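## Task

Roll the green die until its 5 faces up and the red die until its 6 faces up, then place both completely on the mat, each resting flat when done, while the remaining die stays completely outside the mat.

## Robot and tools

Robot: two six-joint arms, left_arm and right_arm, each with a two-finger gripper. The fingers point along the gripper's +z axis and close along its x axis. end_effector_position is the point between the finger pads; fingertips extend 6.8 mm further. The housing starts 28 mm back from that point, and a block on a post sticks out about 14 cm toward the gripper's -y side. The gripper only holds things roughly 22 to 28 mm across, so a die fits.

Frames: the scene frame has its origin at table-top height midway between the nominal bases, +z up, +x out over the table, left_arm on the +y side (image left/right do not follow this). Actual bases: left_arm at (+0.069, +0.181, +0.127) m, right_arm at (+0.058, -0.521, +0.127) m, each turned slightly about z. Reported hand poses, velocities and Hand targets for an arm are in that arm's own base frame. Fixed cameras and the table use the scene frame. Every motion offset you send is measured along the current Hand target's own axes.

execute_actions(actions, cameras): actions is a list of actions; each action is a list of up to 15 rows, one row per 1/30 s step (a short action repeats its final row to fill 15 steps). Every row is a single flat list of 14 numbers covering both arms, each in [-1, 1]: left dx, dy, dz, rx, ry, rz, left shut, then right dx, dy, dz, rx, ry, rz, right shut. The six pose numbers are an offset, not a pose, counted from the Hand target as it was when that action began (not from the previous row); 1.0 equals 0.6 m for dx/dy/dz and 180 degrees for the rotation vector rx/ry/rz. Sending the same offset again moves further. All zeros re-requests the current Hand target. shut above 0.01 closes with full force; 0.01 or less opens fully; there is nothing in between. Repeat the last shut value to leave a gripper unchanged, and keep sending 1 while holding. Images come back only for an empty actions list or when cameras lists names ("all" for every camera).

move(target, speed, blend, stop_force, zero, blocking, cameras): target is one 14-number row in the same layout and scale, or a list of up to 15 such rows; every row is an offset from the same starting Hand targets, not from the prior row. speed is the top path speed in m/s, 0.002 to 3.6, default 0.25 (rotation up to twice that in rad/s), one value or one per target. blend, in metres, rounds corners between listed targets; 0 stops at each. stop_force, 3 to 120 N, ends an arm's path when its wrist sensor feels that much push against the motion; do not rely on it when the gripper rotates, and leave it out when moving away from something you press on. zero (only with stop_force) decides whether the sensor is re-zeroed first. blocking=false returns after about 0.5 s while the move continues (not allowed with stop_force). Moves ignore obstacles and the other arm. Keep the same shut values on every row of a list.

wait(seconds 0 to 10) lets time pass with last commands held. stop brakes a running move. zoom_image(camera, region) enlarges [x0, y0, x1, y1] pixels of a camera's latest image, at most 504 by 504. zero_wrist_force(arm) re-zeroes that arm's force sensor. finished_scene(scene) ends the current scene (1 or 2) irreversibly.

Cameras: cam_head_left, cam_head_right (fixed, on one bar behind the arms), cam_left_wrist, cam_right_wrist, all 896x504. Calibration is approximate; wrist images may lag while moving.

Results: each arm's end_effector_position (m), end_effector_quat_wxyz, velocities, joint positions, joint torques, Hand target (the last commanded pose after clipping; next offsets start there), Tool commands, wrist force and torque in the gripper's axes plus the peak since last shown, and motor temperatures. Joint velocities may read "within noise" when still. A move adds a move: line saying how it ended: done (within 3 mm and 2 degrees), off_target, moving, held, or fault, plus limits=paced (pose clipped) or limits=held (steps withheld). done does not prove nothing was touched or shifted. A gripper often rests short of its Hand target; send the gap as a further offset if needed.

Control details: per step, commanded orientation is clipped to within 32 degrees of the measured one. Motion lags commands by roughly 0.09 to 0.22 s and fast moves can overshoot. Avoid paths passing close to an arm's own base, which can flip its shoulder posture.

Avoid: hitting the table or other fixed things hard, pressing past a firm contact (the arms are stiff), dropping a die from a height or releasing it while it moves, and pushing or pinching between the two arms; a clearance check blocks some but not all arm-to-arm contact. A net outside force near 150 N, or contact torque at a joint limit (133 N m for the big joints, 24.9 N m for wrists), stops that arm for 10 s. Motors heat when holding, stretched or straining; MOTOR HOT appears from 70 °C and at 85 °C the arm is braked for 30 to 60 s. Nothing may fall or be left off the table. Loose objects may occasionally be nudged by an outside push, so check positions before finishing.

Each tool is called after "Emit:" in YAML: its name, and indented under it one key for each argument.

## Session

Emit:
execute_actions:
  actions: []

Scene clock: 0.00 s.
left_arm: end_effector_position=(+0.1750, -0.0811, +0.0854) end_effector_quat_wxyz=(-0.390, +0.549, -0.532, -0.513) | right_arm: end_effector_position=(+0.4414, +0.0310, +0.0450) end_effector_quat_wxyz=(-0.130, +0.141, +0.981, -0.029)
Joint positions: left_arm=[-1.329 -1.277 2.397 4.993 -1.482 1.706] | right_arm=[3.486 -1.896 -2.148 -0.926 1.64 -0.949]
Joint velocities: within noise
Joint torques (N m): no reading
Motor temperatures (°C): left_arm=[27 28 28 36 36 34] | right_arm=[34 27 27 37 39 33]
Wrist force (N): no reading
Wrist torque (N m): no reading
Wrist force, peak (N): no reading
Hand target: left_arm +0.1750, -0.0811, +0.0854; -0.390, +0.549, -0.532, -0.513 | right_arm +0.4414, +0.0310, +0.0450; -0.130, +0.141, +0.981, -0.029
Tool commands: left_gripper/shut=+0.0 right_gripper/shut=+0.0
camera_calibration:
cam_left_wrist: T_world_to_cam=[[-0.106374, -0.177706, -0.978318, 0.085803], [-0.524305, -0.825977, 0.207043, 0.0223453], [-0.84486, 0.534961, -0.00530983, 0.292042], [0, 0, 0, 1]] pos_world=[0.267577, -0.122526, 0.0808668]
cam_right_wrist: T_world_to_cam=[[-0.926909, 0.271922, 0.258648, 0.383358], [0.374813, 0.636142, 0.674417, -0.19385], [0.018852, 0.722067, -0.691566, 0.0980176], [0, 0, 0, 1]] pos_world=[0.426148, -0.0517027, 0.0993666]

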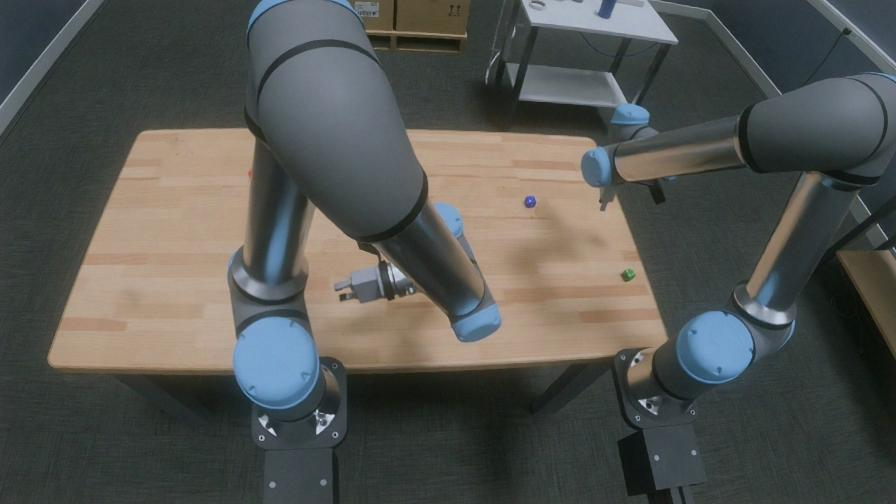

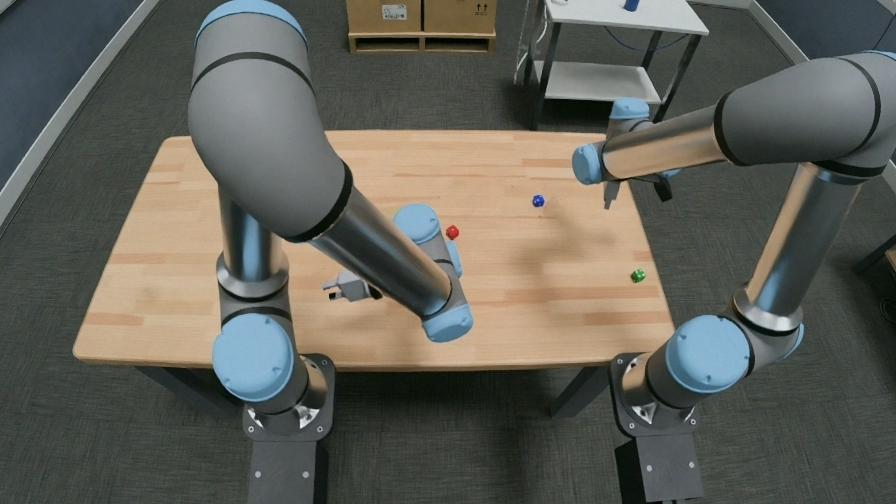

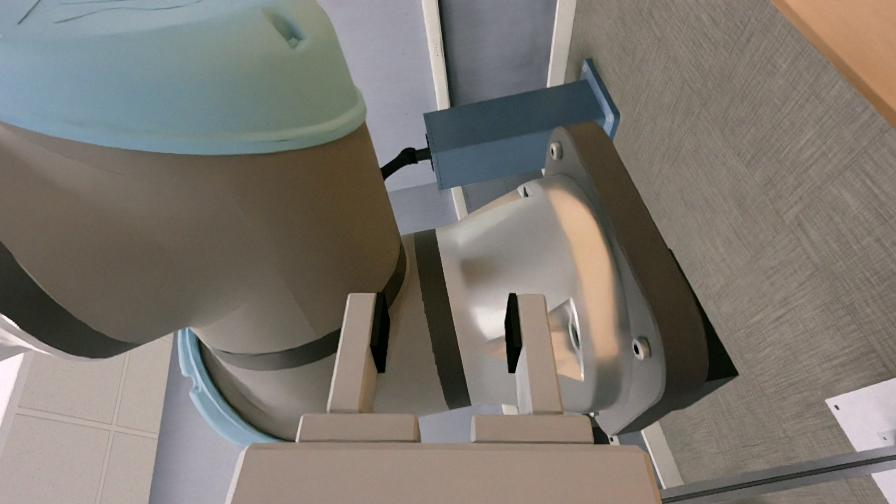

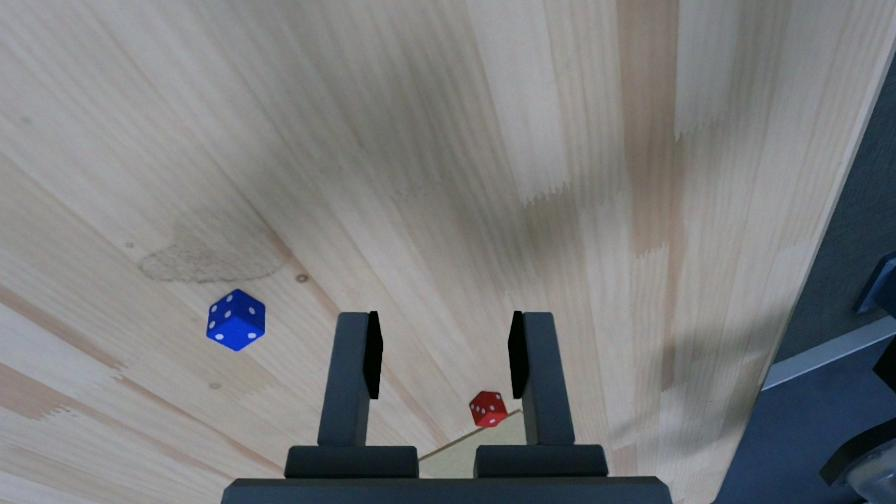

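Emit:
zoom_image:
  camera: "cam_head_right"
  region: [618, 258, 658, 293]

Emit:
zoom_image:
  camera: "cam_head_right"
  region: [430, 215, 475, 250]

Emit:
zoom_image:
  camera: "cam_right_wrist"
  region: [420, 360, 560, 480]

Emit:
zoom_image:
  camera: "cam_head_left"
  region: [608, 256, 648, 291]

Scaled by 12.600 from the camera's 896x504 image, which has a finer 1280x720 frame.

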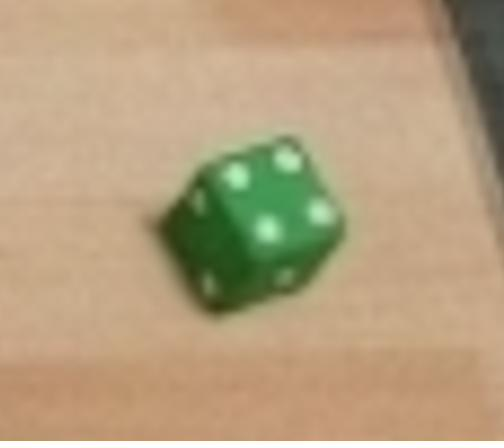

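Scaled by 11.200 from the camera's 896x504 image, which has a finer 1280x720 frame.

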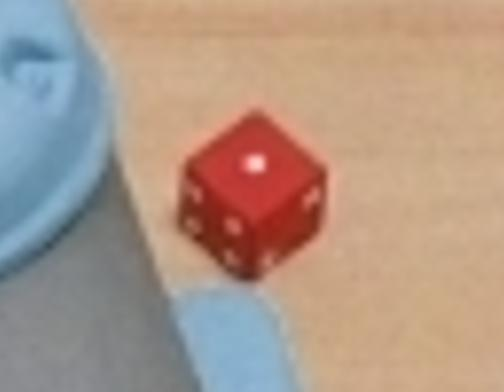

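Scaled by 3.600 from the camera's 896x504 image, which has a finer 1280x720 frame.

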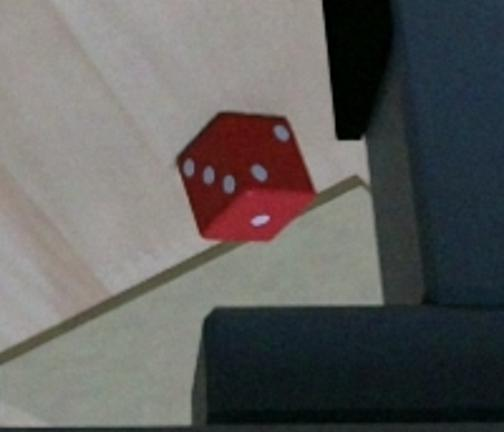

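Scaled by 12.600 from the camera's 896x504 image, which has a finer 1280x720 frame.

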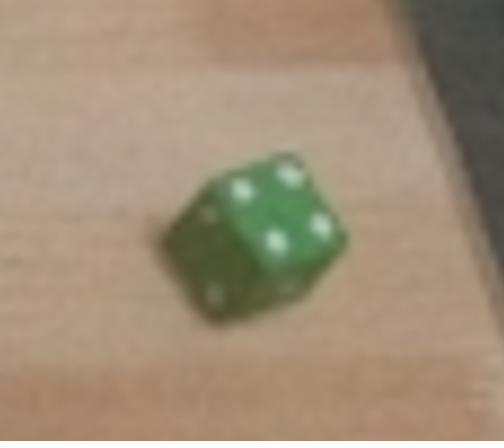

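Emit:
move:
  target:
    - [-0.042,-0.046,0.21,-0.217,0.026,-0.0375,0,0.112,-0.223,0.145,-0.0192,-0.083,-0.0843,0]
    - [-0.063,0.054,0.404,-0.435,0.052,-0.075,0,0.112,-0.223,0.145,-0.0192,-0.083,-0.0843,0]
  speed: 0.5
  blend: [0.02,0]
  cameras: ["cam_head_left","cam_head_right","cam_right_wrist"]

Scene clock: 61.27 s.
left_arm: end_effector_position=(+0.1108, +0.1578, +0.0851) end_effector_quat_wxyz=(+0.031, +0.762, -0.055, -0.644) | right_arm: end_effector_position=(+0.3202, -0.0799, -0.0098) end_effector_quat_wxyz=(+0.000, +0.010, +1.000, -0.001)
Joint positions: left_arm=[0.065 -1.276 2.396 4.993 -1.483 1.705] | right_arm=[3.314 -1.87 -2.645 -0.197 1.569 -1.379]
Joint torques (N m): left_arm=[11.76 -33.68 -0.55 -1.42 -1.93 -1.24] | right_arm=[-2.05 34.75 -6.63 4.28 -2.45 -1.96]
Wrist force (N): left_arm=[0.1 0.3 0.0] | right_arm=[-0.5 0.5 0.0]
Wrist torque (N m): left_arm=[0.02 -0.01 0.01] | right_arm=[0.07 0.04 -0.12]
Wrist force, peak (N): left_arm=[-0.2 -1.8 0.6] | right_arm=[1.3 -1.1 0.4]
Hand target: left_arm +0.1108, +0.1578, +0.0852; +0.031, +0.762, -0.055, -0.644 | right_arm +0.3202, -0.0799, -0.0098; +0.000, +0.010, +1.000, -0.001
Off the commanded pose: left_arm 0.000 m, 0 deg | right_arm 0.000 m, 0 deg.
move: done
camera_calibration:
cam_right_wrist: T_world_to_cam=[[-0.999918, 0.00585987, 0.0113565, 0.31505], [0.0124461, 0.648155, 0.761407, 0.0768277], [-0.00289905, 0.761486, -0.648175, 0.15299], [0, 0, 0, 1]] pos_world=[0.314511, -0.168142, 0.0370894]
Images, in order (width x height): cam_head_left 896x504, cam_head_right 896x504, cam_right_wrist 896x504.

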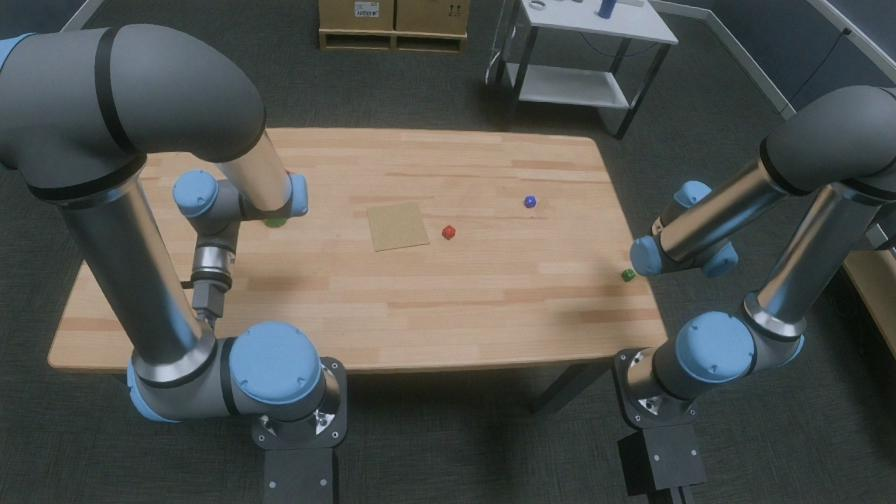

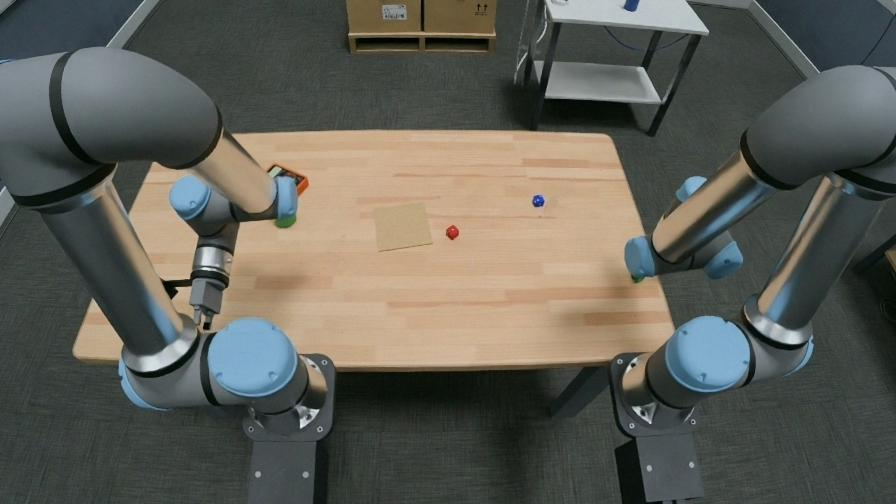

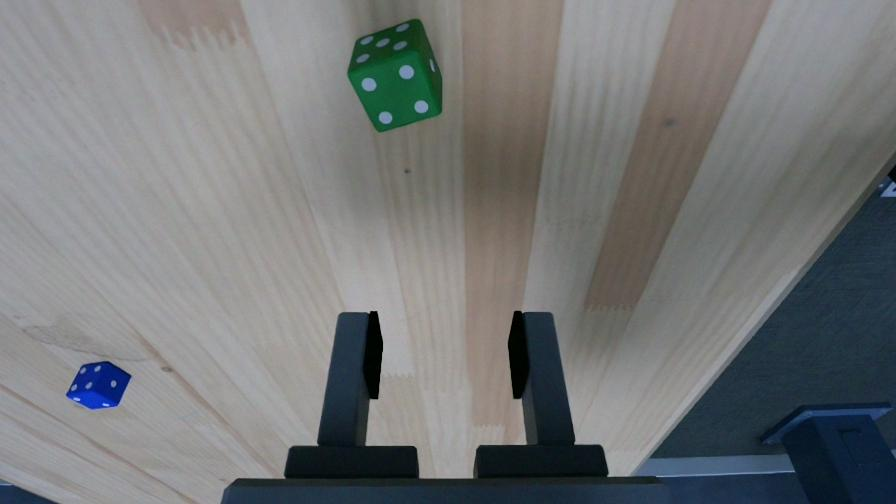

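Emit:
move:
  target: [0,0,0,0,0,0,0,-0.0264,-0.0047,0.0837,-0.099,0.0175,-0.1105,0]
  speed: 0.3
  cameras: ["cam_right_wrist"]

Emit:
zoom_image:
  camera: "cam_head_right"
  region: [360, 180, 480, 260]

Scene clock: 81.83 s.
left_arm: end_effector_position=(+0.1108, +0.1578, +0.0852) end_effector_quat_wxyz=(+0.031, +0.762, -0.055, -0.644) | right_arm: end_effector_position=(+0.3361, -0.0831, -0.0600) end_effector_quat_wxyz=(-0.026, -0.162, +0.974, +0.154)
Joint positions: left_arm=[0.065 -1.276 2.396 4.993 -1.483 1.705] | right_arm=[3.124 -2.117 -2.499 -0.207 1.864 -1.934]
Joint torques (N m): left_arm=[10.08 -32.8 0.29 -1.32 -1.85 -1.6] | right_arm=[9.24 41.32 -8.51 3.94 -0.95 -1.9]
Wrist force (N): left_arm=[0.2 0.2 0.2] | right_arm=[0.0 0.1 0.2]
Wrist torque (N m): left_arm=[0.01 -0.03 0.01] | right_arm=[0.05 0.01 -0.20]
Wrist force, peak (N): left_arm=[0.5 -0.4 0.0] | right_arm=[-0.6 0.7 -0.1]
Hand target: left_arm +0.1108, +0.1578, +0.0852; +0.031, +0.762, -0.055, -0.644 | right_arm +0.3360, -0.0831, -0.0600; -0.026, -0.162, +0.974, +0.154
Off the commanded pose: left_arm 0.000 m, 0 deg | right_arm 0.000 m, 0 deg.
move: done
camera_calibration:
cam_right_wrist: T_world_to_cam=[[-0.940423, -0.339932, 0.00707336, 0.28247], [-0.123455, 0.360774, 0.924446, 0.148569], [-0.316801, 0.868498, -0.381246, 0.253342], [0, 0, 0, 1]] pos_world=[0.364242, -0.177606, -0.0427562]
Images, in order (width x height): cam_right_wrist 896x504.

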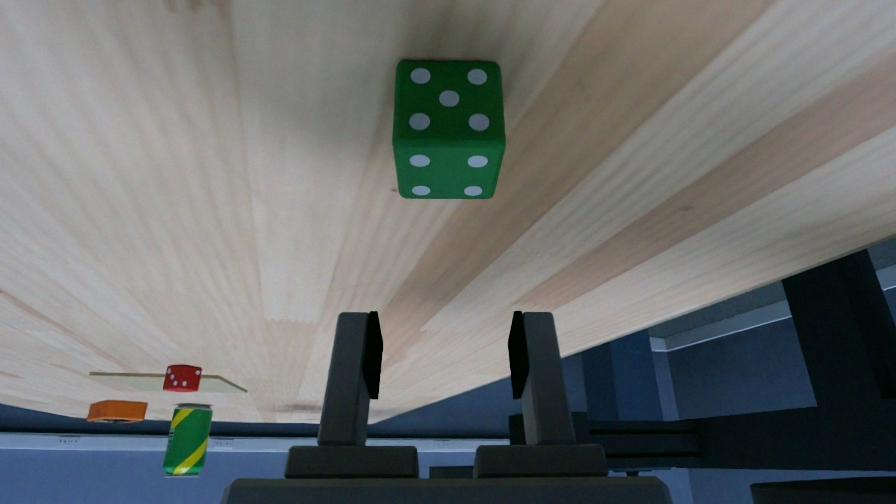

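This scene's latest camera images include none from cam_head_right. They are from: cam_right_wrist. cam_head_right's image comes with the result of a call that names it in "cameras".

Emit:
move:
  target:
    - [0,0,0,0,0,0,0,0.0017,-0.0292,0.0833,0,0,0,1]
    - [0,0,0,0,0,0,0,0.0017,0.022,-0.095,0,0,0,1]
  speed: [0.1,0.25]
  cameras: ["cam_right_wrist","cam_head_right","cam_head_left"]

Emit:
zoom_image:
  camera: "cam_head_right"
  region: [360, 180, 480, 260]

Scene clock: 94.87 s.
left_arm: end_effector_position=(+0.1108, +0.1578, +0.0852) end_effector_quat_wxyz=(+0.031, +0.762, -0.055, -0.644) | right_arm: end_effector_position=(+0.3358, -0.0839, -0.0967) end_effector_quat_wxyz=(-0.025, -0.162, +0.974, +0.154)
Joint positions: left_arm=[0.065 -1.276 2.396 4.993 -1.483 1.705] | right_arm=[3.121 -2.26 -2.482 -0.08 1.866 -1.938]
Joint torques (N m): left_arm=[2.7 -32.54 -0.14 -1.13 -2.02 -1.75] | right_arm=[1.09 29.82 1.9 2.54 -0.01 -0.13]
Wrist force (N): left_arm=[0.1 -0.2 0.3] | right_arm=[-0.7 2.8 -7.3]
Wrist torque (N m): left_arm=[-0.02 -0.01 0.01] | right_arm=[0.11 -0.05 -0.06]
Wrist force, peak (N): left_arm=[0.6 0.0 0.1] | right_arm=[30.8 59.5 -162.2]
Hand target: left_arm +0.1108, +0.1578, +0.0852; +0.031, +0.762, -0.055, -0.644 | right_arm +0.3358, -0.0839, -0.0967; -0.025, -0.162, +0.974, +0.154 (not the last commanded pose)
Tool commands: left_gripper/shut=+0.0 right_gripper/shut=+1.0
Off the commanded pose: left_arm 0.000 m, 0 deg | right_arm 0.095 m, 0 deg.
FORCE FAULT: contact force on the right arm reached its limit, and that arm stopped. The contact can be on any part of that arm, not only on its tool. That arm's remaining commands of this call were not run. That arm is still stopped at the end of this call. That arm stays stopped for about 10 more seconds. Until then a move that you send moves the other arm only, and its call returns only when the move has ended. Once the stop has ended, the next robot result says so. If the stop ends while you think or write, that arm runs what you send next, counted from a new Hand target: where the arm stands when the stop ends. While its stop runs, that arm, its gripper or tool too, takes no new command. Until it ends, the stop uses up actions while you think or wait. An arm that is not stopped still takes commands.
move: fault (right_arm); path passed 0 of 2 targets
camera_calibration:
cam_right_wrist: T_world_to_cam=[[-0.940318, -0.340261, 0.0050544, 0.282016], [-0.124959, 0.359066, 0.924909, 0.183141], [-0.316525, 0.869077, -0.380155, 0.240029], [0, 0, 0, 1]] pos_world=[0.364045, -0.178404, -0.0795658]
Images, in order (width x height): cam_head_left 896x504, cam_head_right 896x504, cam_right_wrist 896x504.

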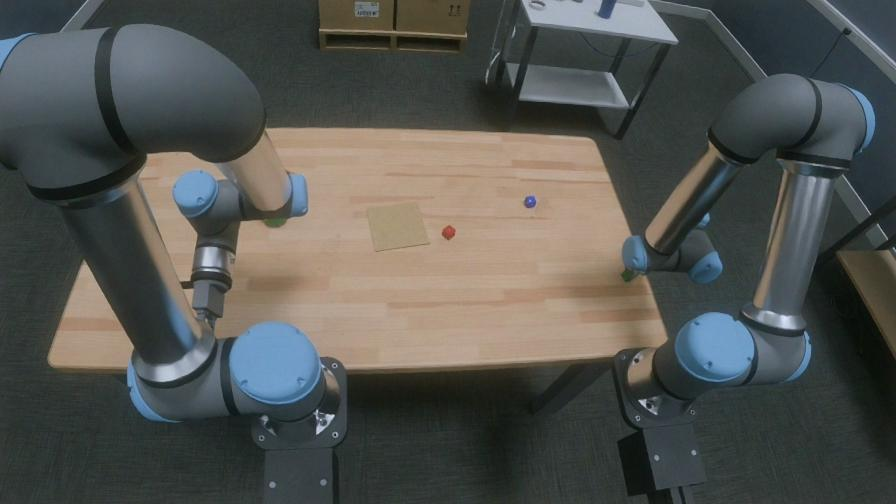

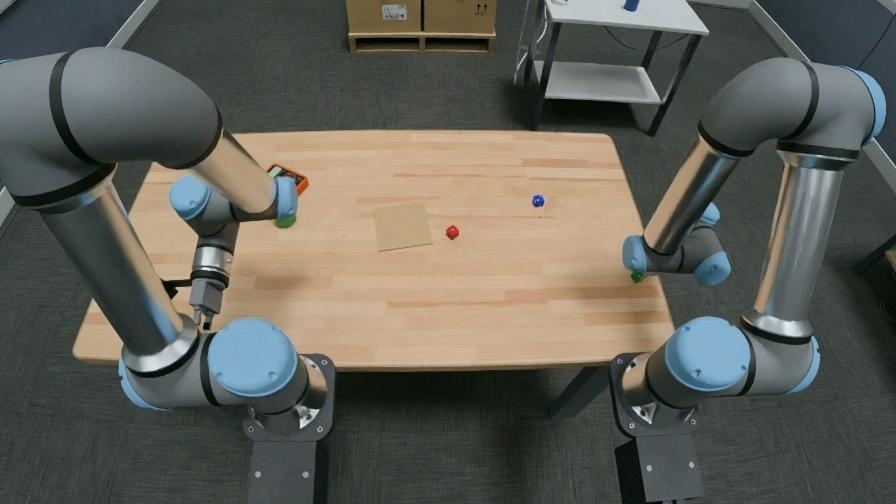

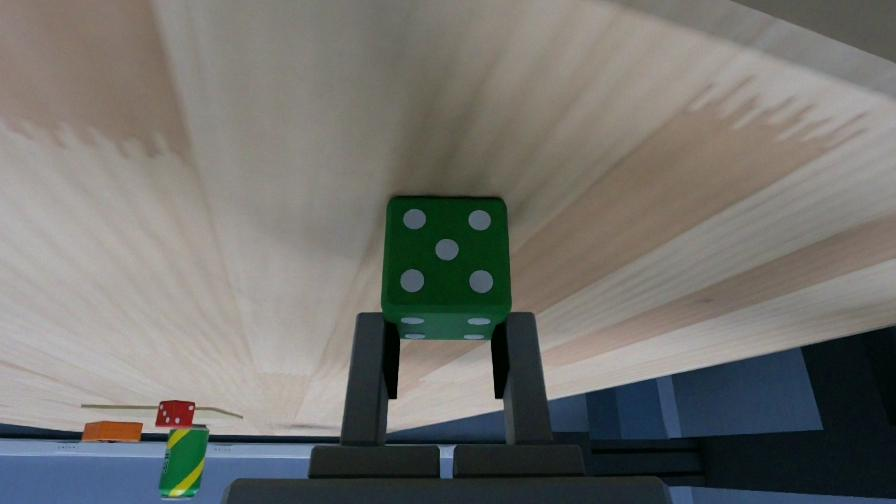

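Scaled by 4.200 from the camera's 896x504 image, which has a finer 1280x720 frame.

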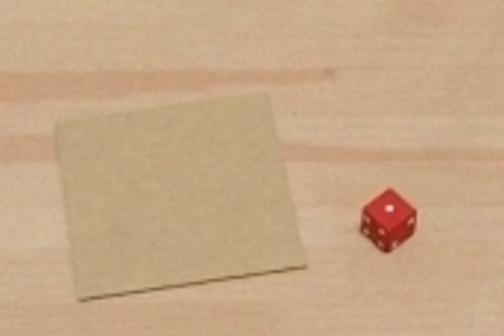

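Emit:
wait:
  seconds: 0.1

Emit:
move:
  target:
    - [0,0,0,0,0,0,0,0,0.0155,-0.0475,0,0,0,1]
    - [0,0,0,0,0,0,0,0,0.0155,-0.0475,0,0,0,0]
  speed: 0.1
  cameras: ["cam_right_wrist"]

Scene clock: 110.37 s.
left_arm: end_effector_position=(+0.1108, +0.1578, +0.0852) end_effector_quat_wxyz=(+0.031, +0.762, -0.055, -0.644) | right_arm: end_effector_position=(+0.3358, -0.0839, -0.0967) end_effector_quat_wxyz=(-0.025, -0.162, +0.974, +0.154)
Joint positions: left_arm=[0.065 -1.276 2.396 4.993 -1.483 1.705] | right_arm=[3.121 -2.26 -2.482 -0.08 1.866 -1.938]
Joint torques (N m): left_arm=[-10.96 -32.99 -0.37 -1.14 -2 -1.67] | right_arm=[-0.15 30.17 1.56 2.34 0.07 0.04]
Wrist force (N): left_arm=[-0.1 0.0 -0.1] | right_arm=[0.0 4.5 -6.7]
Wrist torque (N m): left_arm=[-0.01 0.00 0.01] | right_arm=[0.26 -0.11 -0.07]
Wrist force, peak (N): left_arm=[0.5 -0.1 0.3] | right_arm=[-0.3 4.5 -6.9]
Hand target: left_arm +0.1108, +0.1578, +0.0852; +0.031, +0.762, -0.055, -0.644 | right_arm +0.3358, -0.0839, -0.0967; -0.025, -0.162, +0.974, +0.154 (not the last commanded pose)
Tool commands: left_gripper/shut=+0.0 right_gripper/shut=+1.0
Off the commanded pose: left_arm 0.000 m, 0 deg | right_arm 0.095 m, 0 deg.
FORCE FAULT, CONTINUED: the right arm's stop, for the force fault that an earlier result reported, is over. The rest of the stop counts as 19 of the actions that you can send in this scene. During its stop the right arm's controller moved it back a little. That arm's target is now where it stood when the stop ended, not its last command. That arm accepts commands again.
wait: 0.10 s; at rest from the start

Scene clock: 111.73 s.
left_arm: end_effector_position=(+0.1108, +0.1578, +0.0852) end_effector_quat_wxyz=(+0.031, +0.762, -0.055, -0.644) | right_arm: end_effector_position=(+0.3358, -0.0839, -0.0667) end_effector_quat_wxyz=(-0.025, -0.163, +0.974, +0.154)
Joint positions: left_arm=[0.065 -1.276 2.396 4.993 -1.483 1.705] | right_arm=[3.121 -2.143 -2.497 -0.182 1.866 -1.938]
Joint torques (N m): left_arm=[-10.57 -32.61 -0.21 -1.24 -1.93 -1.57] | right_arm=[9.4 13.08 14.69 1.22 0.77 -1.8]
Wrist force (N): left_arm=[0.1 0.1 -0.3] | right_arm=[0.6 2.1 1.0]
Wrist torque (N m): left_arm=[0.00 -0.02 0.01] | right_arm=[0.25 -0.03 -0.05]
Wrist force, peak (N): left_arm=[0.5 0.1 0.0] | right_arm=[0.2 4.2 -6.7]
Hand target: left_arm +0.1108, +0.1578, +0.0852; +0.031, +0.762, -0.055, -0.644 | right_arm +0.3358, -0.0839, -0.0667; -0.025, -0.162, +0.974, +0.154
Off the commanded pose: left_arm 0.000 m, 0 deg | right_arm 0.000 m, 0 deg.
move: done
camera_calibration:
cam_right_wrist: T_world_to_cam=[[-0.940318, -0.340261, 0.0050544, 0.281864], [-0.124959, 0.359066, 0.924909, 0.155393], [-0.316525, 0.869077, -0.380155, 0.251434], [0, 0, 0, 1]] pos_world=[0.364045, -0.178404, -0.0495658]
Images, in order (width x height): cam_right_wrist 896x504.

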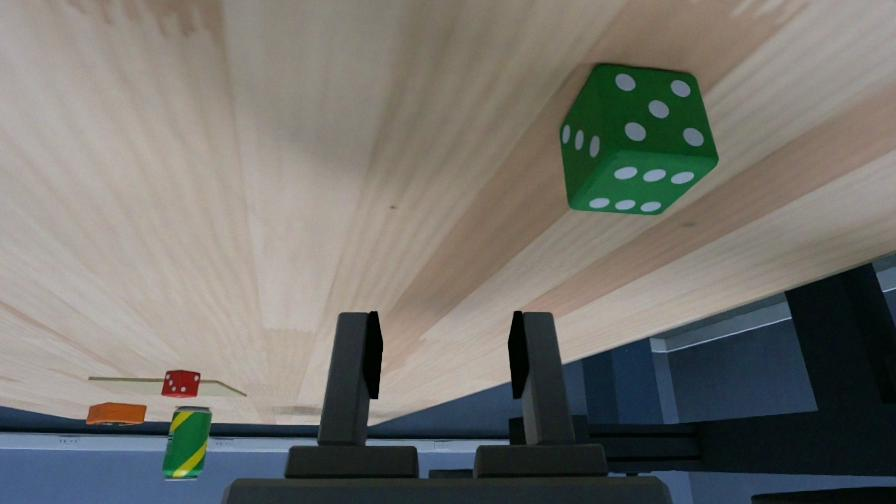

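Emit:
move:
  target: [0,0,0,0,0,0,0,0.0713,-0.0045,-0.0133,0,-0.0086,0.0264,0]
  speed: 0.2
  cameras: ["cam_right_wrist"]

Scene clock: 127.53 s.
left_arm: end_effector_position=(+0.1108, +0.1578, +0.0852) end_effector_quat_wxyz=(+0.031, +0.762, -0.055, -0.644) | right_arm: end_effector_position=(+0.2969, -0.1025, -0.0600) end_effector_quat_wxyz=(-0.018, -0.120, +0.980, +0.155)
Joint positions: left_arm=[0.065 -1.276 2.396 4.993 -1.483 1.705] | right_arm=[3.055 -2.112 -2.586 -0.117 1.868 -1.916]
Joint torques (N m): left_arm=[-9.28 -32.35 0.11 -1.3 -1.9 -1.4] | right_arm=[10.71 12.16 14.43 0.39 1.6 -2.13]
Wrist force (N): left_arm=[0.5 -0.2 -0.2] | right_arm=[0.5 2.0 0.9]
Wrist torque (N m): left_arm=[-0.03 -0.06 0.01] | right_arm=[0.20 -0.04 -0.11]
Wrist force, peak (N): left_arm=[0.6 0.1 -0.2] | right_arm=[1.6 2.0 1.1]
Hand target: left_arm +0.1108, +0.1578, +0.0852; +0.031, +0.762, -0.055, -0.644 | right_arm +0.2969, -0.1025, -0.0601; -0.018, -0.120, +0.980, +0.155
Off the commanded pose: left_arm 0.000 m, 0 deg | right_arm 0.000 m, 0 deg.
move: done
camera_calibration:
cam_right_wrist: T_world_to_cam=[[-0.966431, -0.256883, 0.00482396, 0.255235], [-0.0933114, 0.368421, 0.924964, 0.142572], [-0.239384, 0.893464, -0.380023, 0.237454], [0, 0, 0, 1]] pos_world=[0.316813, -0.199117, -0.0428669]
Images, in order (width x height): cam_right_wrist 896x504.

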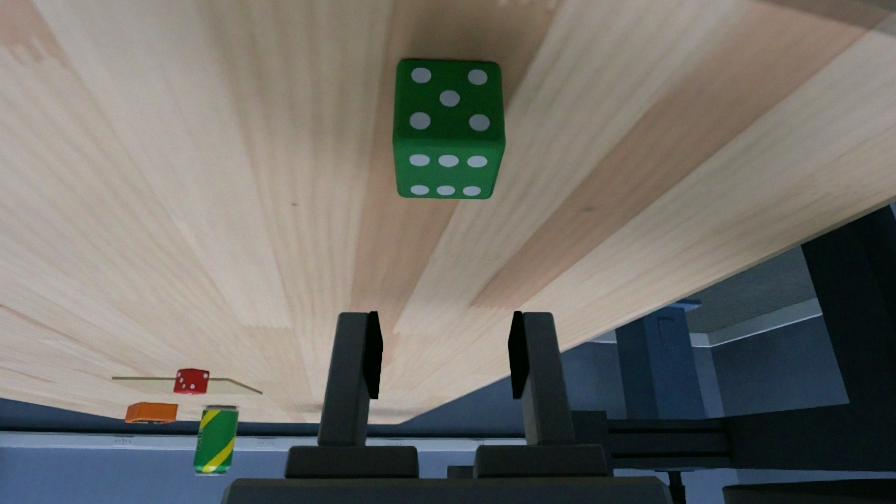

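Emit:
move:
  target:
    - [0,0,0,0,0,0,0,0,-0.0273,0.084,0,0,0,0]
    - [0,0,0,0,0,0,0,0,-0.0273,0.084,0,0,0,1]
    - [0,0,0,0,0,0,0,0,0.0258,-0.0793,0,0,0,1]
  speed: [0.1,0.1,0.25]
  cameras: ["cam_right_wrist"]

Scene clock: 151.17 s.
left_arm: end_effector_position=(+0.1108, +0.1578, +0.0852) end_effector_quat_wxyz=(+0.031, +0.762, -0.055, -0.644) | right_arm: end_effector_position=(+0.2969, -0.1025, -0.0100) end_effector_quat_wxyz=(-0.018, -0.120, +0.980, +0.155)
Joint positions: left_arm=[0.065 -1.276 2.396 4.993 -1.483 1.705] | right_arm=[3.055 -1.89 -2.588 -0.337 1.868 -1.916]
Joint torques (N m): left_arm=[-9.68 -32.39 -0.37 -0.98 -1.73 -1.45] | right_arm=[-9.13 36.12 -5.97 0.49 0.78 1.01]
Wrist force (N): left_arm=[0.4 -0.2 0.1] | right_arm=[0.6 1.7 1.1]
Wrist torque (N m): left_arm=[-0.02 -0.05 0.02] | right_arm=[0.15 -0.06 0.01]
Wrist force, peak (N): left_arm=[0.4 0.1 0.4] | right_arm=[0.3 1.4 2.8]
Hand target: left_arm +0.1108, +0.1578, +0.0852; +0.031, +0.762, -0.055, -0.644 | right_arm +0.2968, -0.1025, -0.0100; -0.018, -0.120, +0.980, +0.155
Off the commanded pose: left_arm 0.000 m, 0 deg | right_arm 0.000 m, 0 deg.
move: done
camera_calibration:
cam_right_wrist: T_world_to_cam=[[-0.966369, -0.257114, 0.00482123, 0.254929], [-0.0934063, 0.368414, 0.924957, 0.0964451], [-0.239595, 0.8934, -0.38004, 0.256472], [0, 0, 0, 1]] pos_world=[0.316813, -0.199119, 0.0070331]
Images, in order (width x height): cam_right_wrist 896x504.

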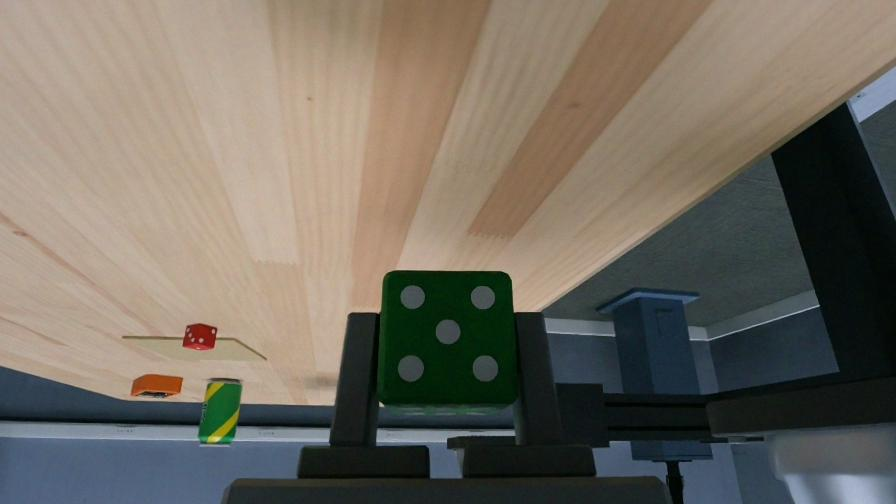

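Emit:
move:
  target:
    - [0,0,0,0,0,0,0,-0.159,0.145,-0.006,0.0943,-0.041,0.259,1]
    - [0,0,0,0,0,0,0,-0.2725,0.238,0.06,0.374,0.2576,0.5053,1]
    - [0,0,0,0,0,0,0,-0.2725,0.188,0.215,0.374,0.2576,0.5053,1]
  speed: [0.5,0.5,0.2]
  blend: [0.02,0.02,0]
  cameras: ["cam_right_wrist","cam_head_right"]

Emit:
move:
  target: [0,0,0,0,0,0,0,0,0.035,0.0114,0,0,0,1]
  speed: 0.012
  stop_force: 4

Scene clock: 164.27 s.
left_arm: end_effector_position=(+0.1108, +0.1578, +0.0852) end_effector_quat_wxyz=(+0.031, +0.762, -0.055, -0.644) | right_arm: end_effector_position=(+0.4203, +0.0797, -0.0975) end_effector_quat_wxyz=(-0.378, +0.520, +0.620, -0.449)
Joint positions: left_arm=[0.065 -1.276 2.396 4.993 -1.483 1.705] | right_arm=[3.544 -2.575 -1.581 -1.802 1.789 0.072]
Joint torques (N m): left_arm=[-10.51 -31.49 -0.37 -1.18 -1.62 -1.26] | right_arm=[7.06 52.74 -1.48 -0.98 1.8 1.69]
Wrist force (N): left_arm=[0.1 -0.3 0.1] | right_arm=[0.3 1.5 1.2]
Wrist torque (N m): left_arm=[-0.03 -0.02 0.01] | right_arm=[0.22 0.02 0.07]
Wrist force, peak (N): left_arm=[0.3 -0.4 0.3] | right_arm=[0.5 3.1 1.8]
Hand target: left_arm +0.1108, +0.1578, +0.0852; +0.031, +0.762, -0.055, -0.644 | right_arm +0.4203, +0.0797, -0.0975; -0.378, +0.520, +0.620, -0.449
Off the commanded pose: left_arm 0.000 m, 0 deg | right_arm 0.000 m, 0 deg.
move: done
camera_calibration:
cam_right_wrist: T_world_to_cam=[[-0.166101, 0.985949, 0.0177237, -0.0127269], [0.911816, 0.160406, -0.377969, -0.411324], [-0.375502, -0.0466203, -0.925648, 0.1689], [0, 0, 0, 1]] pos_world=[0.43636, 0.0864014, 0.00109936]
Images, in order (width x height): cam_head_right 896x504, cam_right_wrist 896x504.

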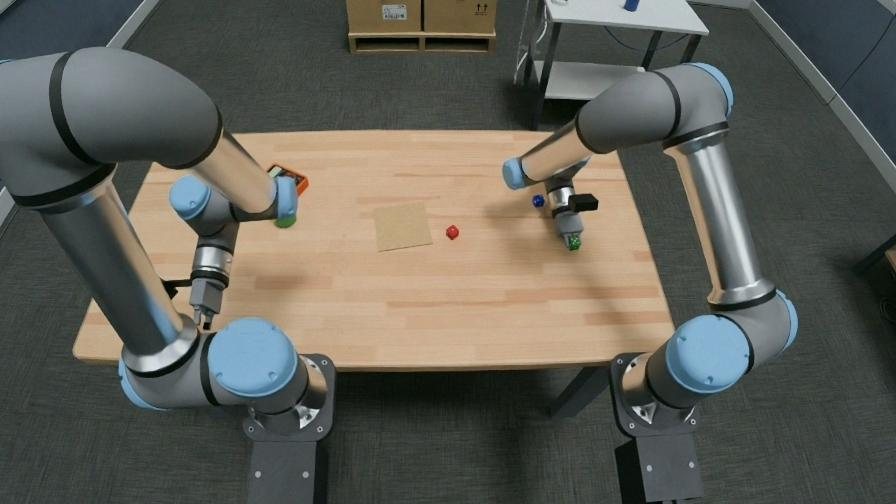

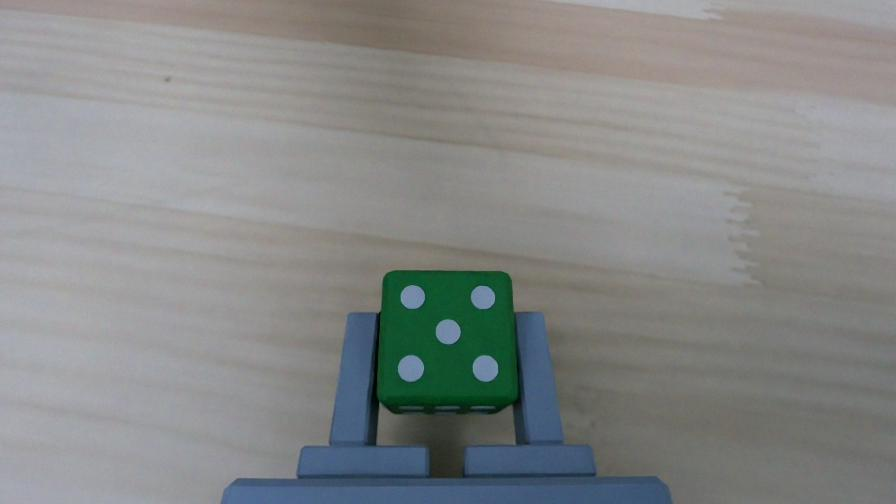

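Scene clock: 166.87 s.
left_arm: end_effector_position=(+0.1108, +0.1578, +0.0852) end_effector_quat_wxyz=(+0.031, +0.762, -0.055, -0.644) | right_arm: end_effector_position=(+0.4203, +0.0797, -0.1163) end_effector_quat_wxyz=(-0.378, +0.520, +0.620, -0.449)
Joint positions: left_arm=[0.065 -1.276 2.396 4.993 -1.483 1.705] | right_arm=[3.544 -2.613 -1.568 -1.777 1.789 0.072]
Joint torques (N m): left_arm=[-10.95 -30.67 -0.66 -1.1 -1.79 -0.97] | right_arm=[7.96 60.32 -2.25 -0.88 1.71 1.7]
Wrist force (N): left_arm=[0.2 0.0 0.2] | right_arm=[0.5 -4.0 -2.5]
Wrist torque (N m): left_arm=[0.00 -0.02 0.01] | right_arm=[0.22 0.04 0.02]
Wrist force, peak (N): left_arm=[0.4 -0.3 -0.2] | right_arm=[-3.9 -28.6 -10.1]
Hand target: left_arm +0.1108, +0.1578, +0.0852; +0.031, +0.762, -0.055, -0.644 | right_arm +0.4203, +0.0797, -0.1163; -0.378, +0.520, +0.620, -0.449 (not the last commanded pose)
Off the commanded pose: left_arm 0.000 m, 0 deg | right_arm 0.003 m, 0 deg.
move: contact (right_arm)

Emit:
move:
  target:
    - [0,0,0,0,0,0,0,0,0,0,0,0,0,0]
    - [0,0,0,0,0,0,0,0,-0.0048,-0.0015,-0.4,0,0,0]
    - [0,0,0,0,0,0,0,0,-0.0048,-0.0015,-0.4,0,0,1]
    - [0,0,0,0,0,0,0,0,-0.206,-0.067,-0.4,0,0,1]
  speed: [0.1,0.5,0.1,0.3]
  cameras: ["cam_right_wrist"]

Scene clock: 188.73 s.
left_arm: end_effector_position=(+0.1108, +0.1578, +0.0852) end_effector_quat_wxyz=(+0.031, +0.762, -0.055, -0.644) | right_arm: end_effector_position=(+0.4202, +0.0796, +0.0136) end_effector_quat_wxyz=(+0.000, +0.643, +0.766, +0.001)
Joint positions: left_arm=[0.065 -1.276 2.396 4.993 -1.483 1.705] | right_arm=[3.646 -1.91 -2.369 -0.431 1.571 0.33]
Joint torques (N m): left_arm=[-10.5 -32.68 0.01 -0.99 -1.55 -1.17] | right_arm=[9.82 37.4 -1.86 0.38 1.74 1.95]
Wrist force (N): left_arm=[-0.1 0.1 -0.1] | right_arm=[0.3 2.1 1.0]
Wrist torque (N m): left_arm=[0.01 0.00 0.01] | right_arm=[0.21 -0.09 -0.09]
Wrist force, peak (N): left_arm=[0.6 -0.2 0.0] | right_arm=[0.4 -4.0 -2.5]
Hand target: left_arm +0.1108, +0.1578, +0.0852; +0.031, +0.762, -0.055, -0.644 | right_arm +0.4201, +0.0796, +0.0137; +0.000, +0.643, +0.766, +0.001
Off the commanded pose: left_arm 0.000 m, 0 deg | right_arm 0.000 m, 0 deg.
move: done
camera_calibration:
cam_right_wrist: T_world_to_cam=[[-0.186515, 0.982372, 0.0125694, -0.00566317], [0.635861, 0.110953, 0.763787, -0.264808], [0.748928, 0.15045, -0.645346, -0.220247], [0, 0, 0, 1]] pos_world=[0.332274, 0.0680808, 0.0601926]
Images, in order (width x height): cam_right_wrist 896x504.

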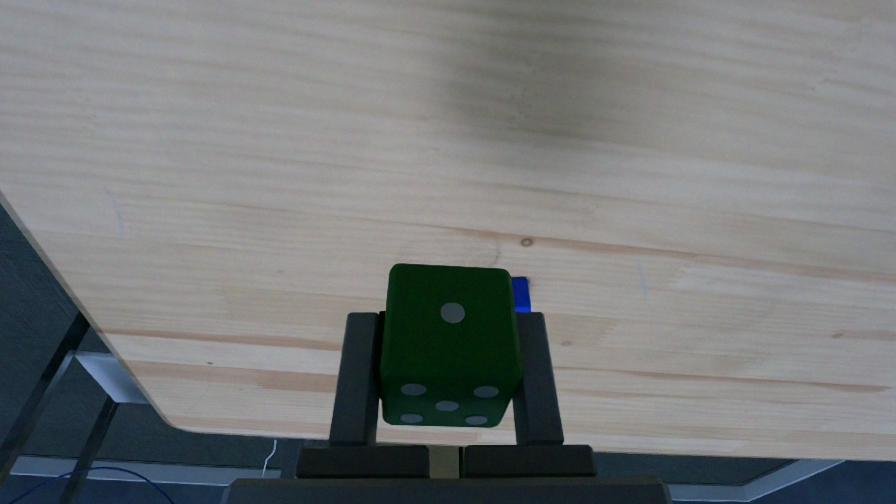

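Emit:
move:
  target:
    - [0,0,0,0,0,0,0,0.649,0.249,0.0227,0,0,0,1]
    - [0,0,0,0,0,0,0,0.649,0.249,0.14,0,0,0,1]
  speed: [0.5,0.2]
  blend: [0.01,0]
  cameras: ["cam_right_wrist","cam_head_right","cam_head_left"]

Emit:
zoom_image:
  camera: "cam_head_left"
  region: [350, 190, 470, 270]

Scene clock: 199.03 s.
left_arm: end_effector_position=(+0.1108, +0.1578, +0.0852) end_effector_quat_wxyz=(+0.031, +0.762, -0.055, -0.644) | right_arm: end_effector_position=(+0.5002, +0.4891, -0.0696) end_effector_quat_wxyz=(+0.000, +0.643, +0.766, +0.001)
Joint positions: left_arm=[0.065 -1.276 2.396 4.993 -1.483 1.705] | right_arm=[4.108 -2.477 -1.537 -0.696 1.57 0.792]
Joint torques (N m): left_arm=[-11.09 -31.02 -0.25 -1 -1.72 -1.02] | right_arm=[-8.99 57.65 3.46 2.27 2.17 -1.65]
Wrist force (N): left_arm=[0.1 -0.4 -0.1] | right_arm=[0.3 2.6 1.2]
Wrist torque (N m): left_arm=[-0.05 -0.02 0.01] | right_arm=[0.26 -0.02 0.00]
Wrist force, peak (N): left_arm=[0.6 -0.1 -0.3] | right_arm=[0.3 2.7 3.1]
Hand target: left_arm +0.1108, +0.1578, +0.0852; +0.031, +0.762, -0.055, -0.644 | right_arm +0.5001, +0.4890, -0.0697; +0.000, +0.643, +0.766, +0.001
Off the commanded pose: left_arm 0.000 m, 0 deg | right_arm 0.000 m, 0 deg.
move: done
camera_calibration:
cam_right_wrist: T_world_to_cam=[[-0.186524, 0.982368, 0.0127345, -0.392067], [0.635979, 0.110855, 0.763703, -0.29758], [0.748825, 0.150548, -0.645442, -0.395484], [0, 0, 0, 1]] pos_world=[0.412274, 0.477681, -0.0230066]
Images, in order (width x height): cam_head_left 896x504, cam_head_right 896x504, cam_right_wrist 896x504.

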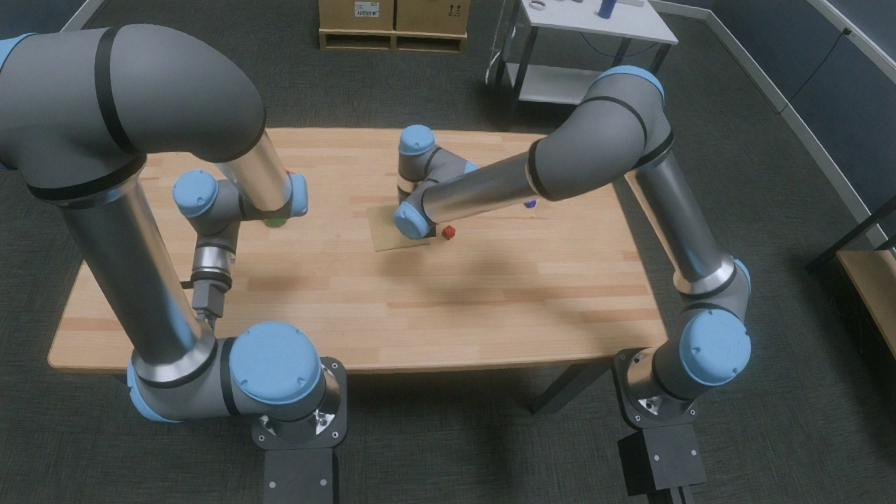

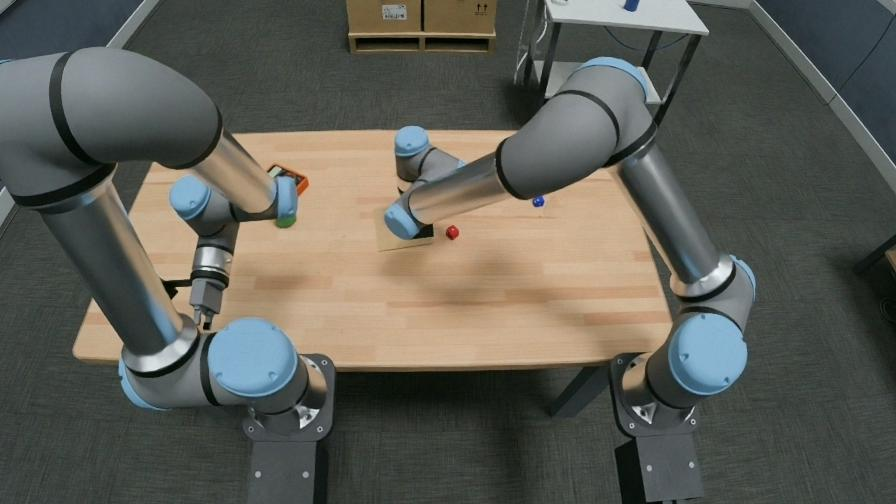

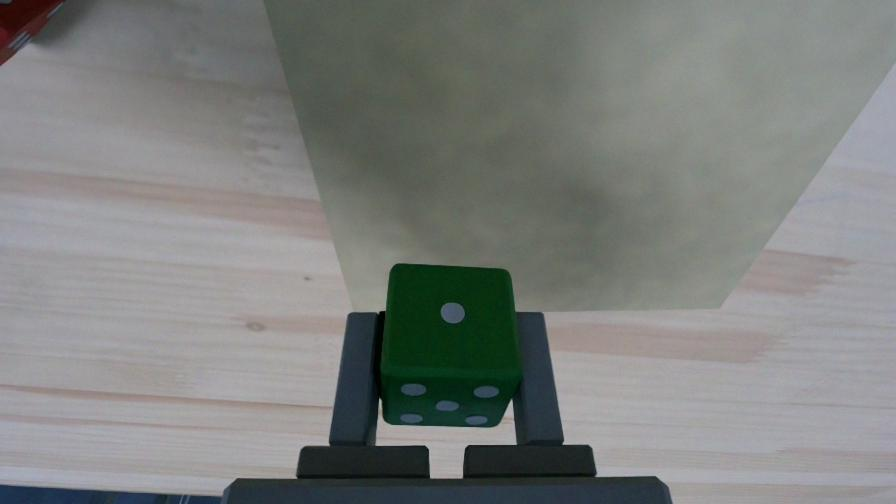

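Scaled by 4.200 from the camera's 896x504 image, which has a finer 1280x720 frame.

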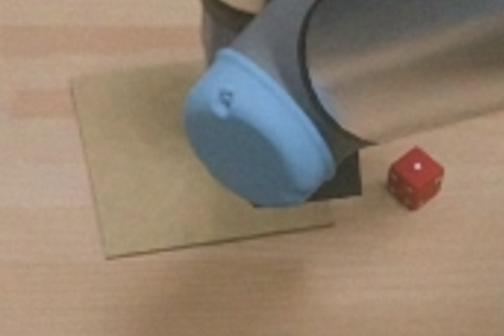

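Emit:
move:
  target: [0,0,0,0,0,0,0,0,0,0.045,0,0,0,1]
  speed: 0.1

Emit:
move:
  target: [0,0,0,0,0,0,0,0,0,0.04,0,0,0,1]
  speed: 0.012
  stop_force: 4

Scene clock: 210.90 s.
left_arm: end_effector_position=(+0.1108, +0.1578, +0.0852) end_effector_quat_wxyz=(+0.031, +0.762, -0.055, -0.644) | right_arm: end_effector_position=(+0.5002, +0.4891, -0.0969) end_effector_quat_wxyz=(+0.000, +0.643, +0.766, +0.001) end_effector_velocity=(+0.001, -0.001, +0.003) end_effector_angular_velocity=(+0.000, +0.000, -0.002)
Joint positions: left_arm=[0.065 -1.276 2.396 4.993 -1.483 1.705] | right_arm=[4.108 -2.527 -1.529 -0.654 1.57 0.792]
Joint velocities: left_arm=[within noise] | right_arm=[-0.002 0.005 0 -0.005 0 0]
Joint torques (N m): left_arm=[-10.66 -31.07 -0.71 -0.86 -1.55 -0.8] | right_arm=[-8.71 67.5 15.37 0.28 1.57 -0.93]
Wrist force (N): left_arm=[0.3 0.0 0.0] | right_arm=[0.4 2.6 0.9]
Wrist torque (N m): left_arm=[0.00 -0.04 0.01] | right_arm=[0.26 -0.04 0.00]
Wrist force, peak (N): left_arm=[0.4 0.2 -0.1] | right_arm=[0.2 2.7 1.5]
Hand target: left_arm +0.1108, +0.1578, +0.0852; +0.031, +0.762, -0.055, -0.644 | right_arm +0.5002, +0.4891, -0.0967; +0.000, +0.643, +0.766, +0.001
Off the commanded pose: left_arm 0.000 m, 0 deg | right_arm 0.000 m, 0 deg.
move: done

Scene clock: 212.97 s.
left_arm: end_effector_position=(+0.1108, +0.1578, +0.0852) end_effector_quat_wxyz=(+0.031, +0.762, -0.055, -0.644) | right_arm: end_effector_position=(+0.5002, +0.4891, -0.1092) end_effector_quat_wxyz=(+0.000, +0.643, +0.766, +0.001)
Joint positions: left_arm=[0.065 -1.276 2.396 4.993 -1.483 1.705] | right_arm=[4.108 -2.55 -1.524 -0.636 1.57 0.792]
Joint torques (N m): left_arm=[-9.85 -31.01 -0.7 -0.94 -1.58 -0.9] | right_arm=[-4.92 64.66 -0.13 -0.15 1.35 -1.7]
Wrist force (N): left_arm=[0.3 -0.2 0.0] | right_arm=[0.9 3.1 -2.5]
Wrist torque (N m): left_arm=[-0.03 -0.03 0.01] | right_arm=[0.27 0.01 0.01]
Wrist force, peak (N): left_arm=[0.1 0.2 -0.5] | right_arm=[-2.9 -0.7 -17.5]
Hand target: left_arm +0.1108, +0.1578, +0.0852; +0.031, +0.762, -0.055, -0.644 | right_arm +0.5002, +0.4891, -0.1092; +0.000, +0.643, +0.766, +0.001 (not the last commanded pose)
Off the commanded pose: left_arm 0.000 m, 0 deg | right_arm 0.011 m, 0 deg.
move: contact (right_arm)


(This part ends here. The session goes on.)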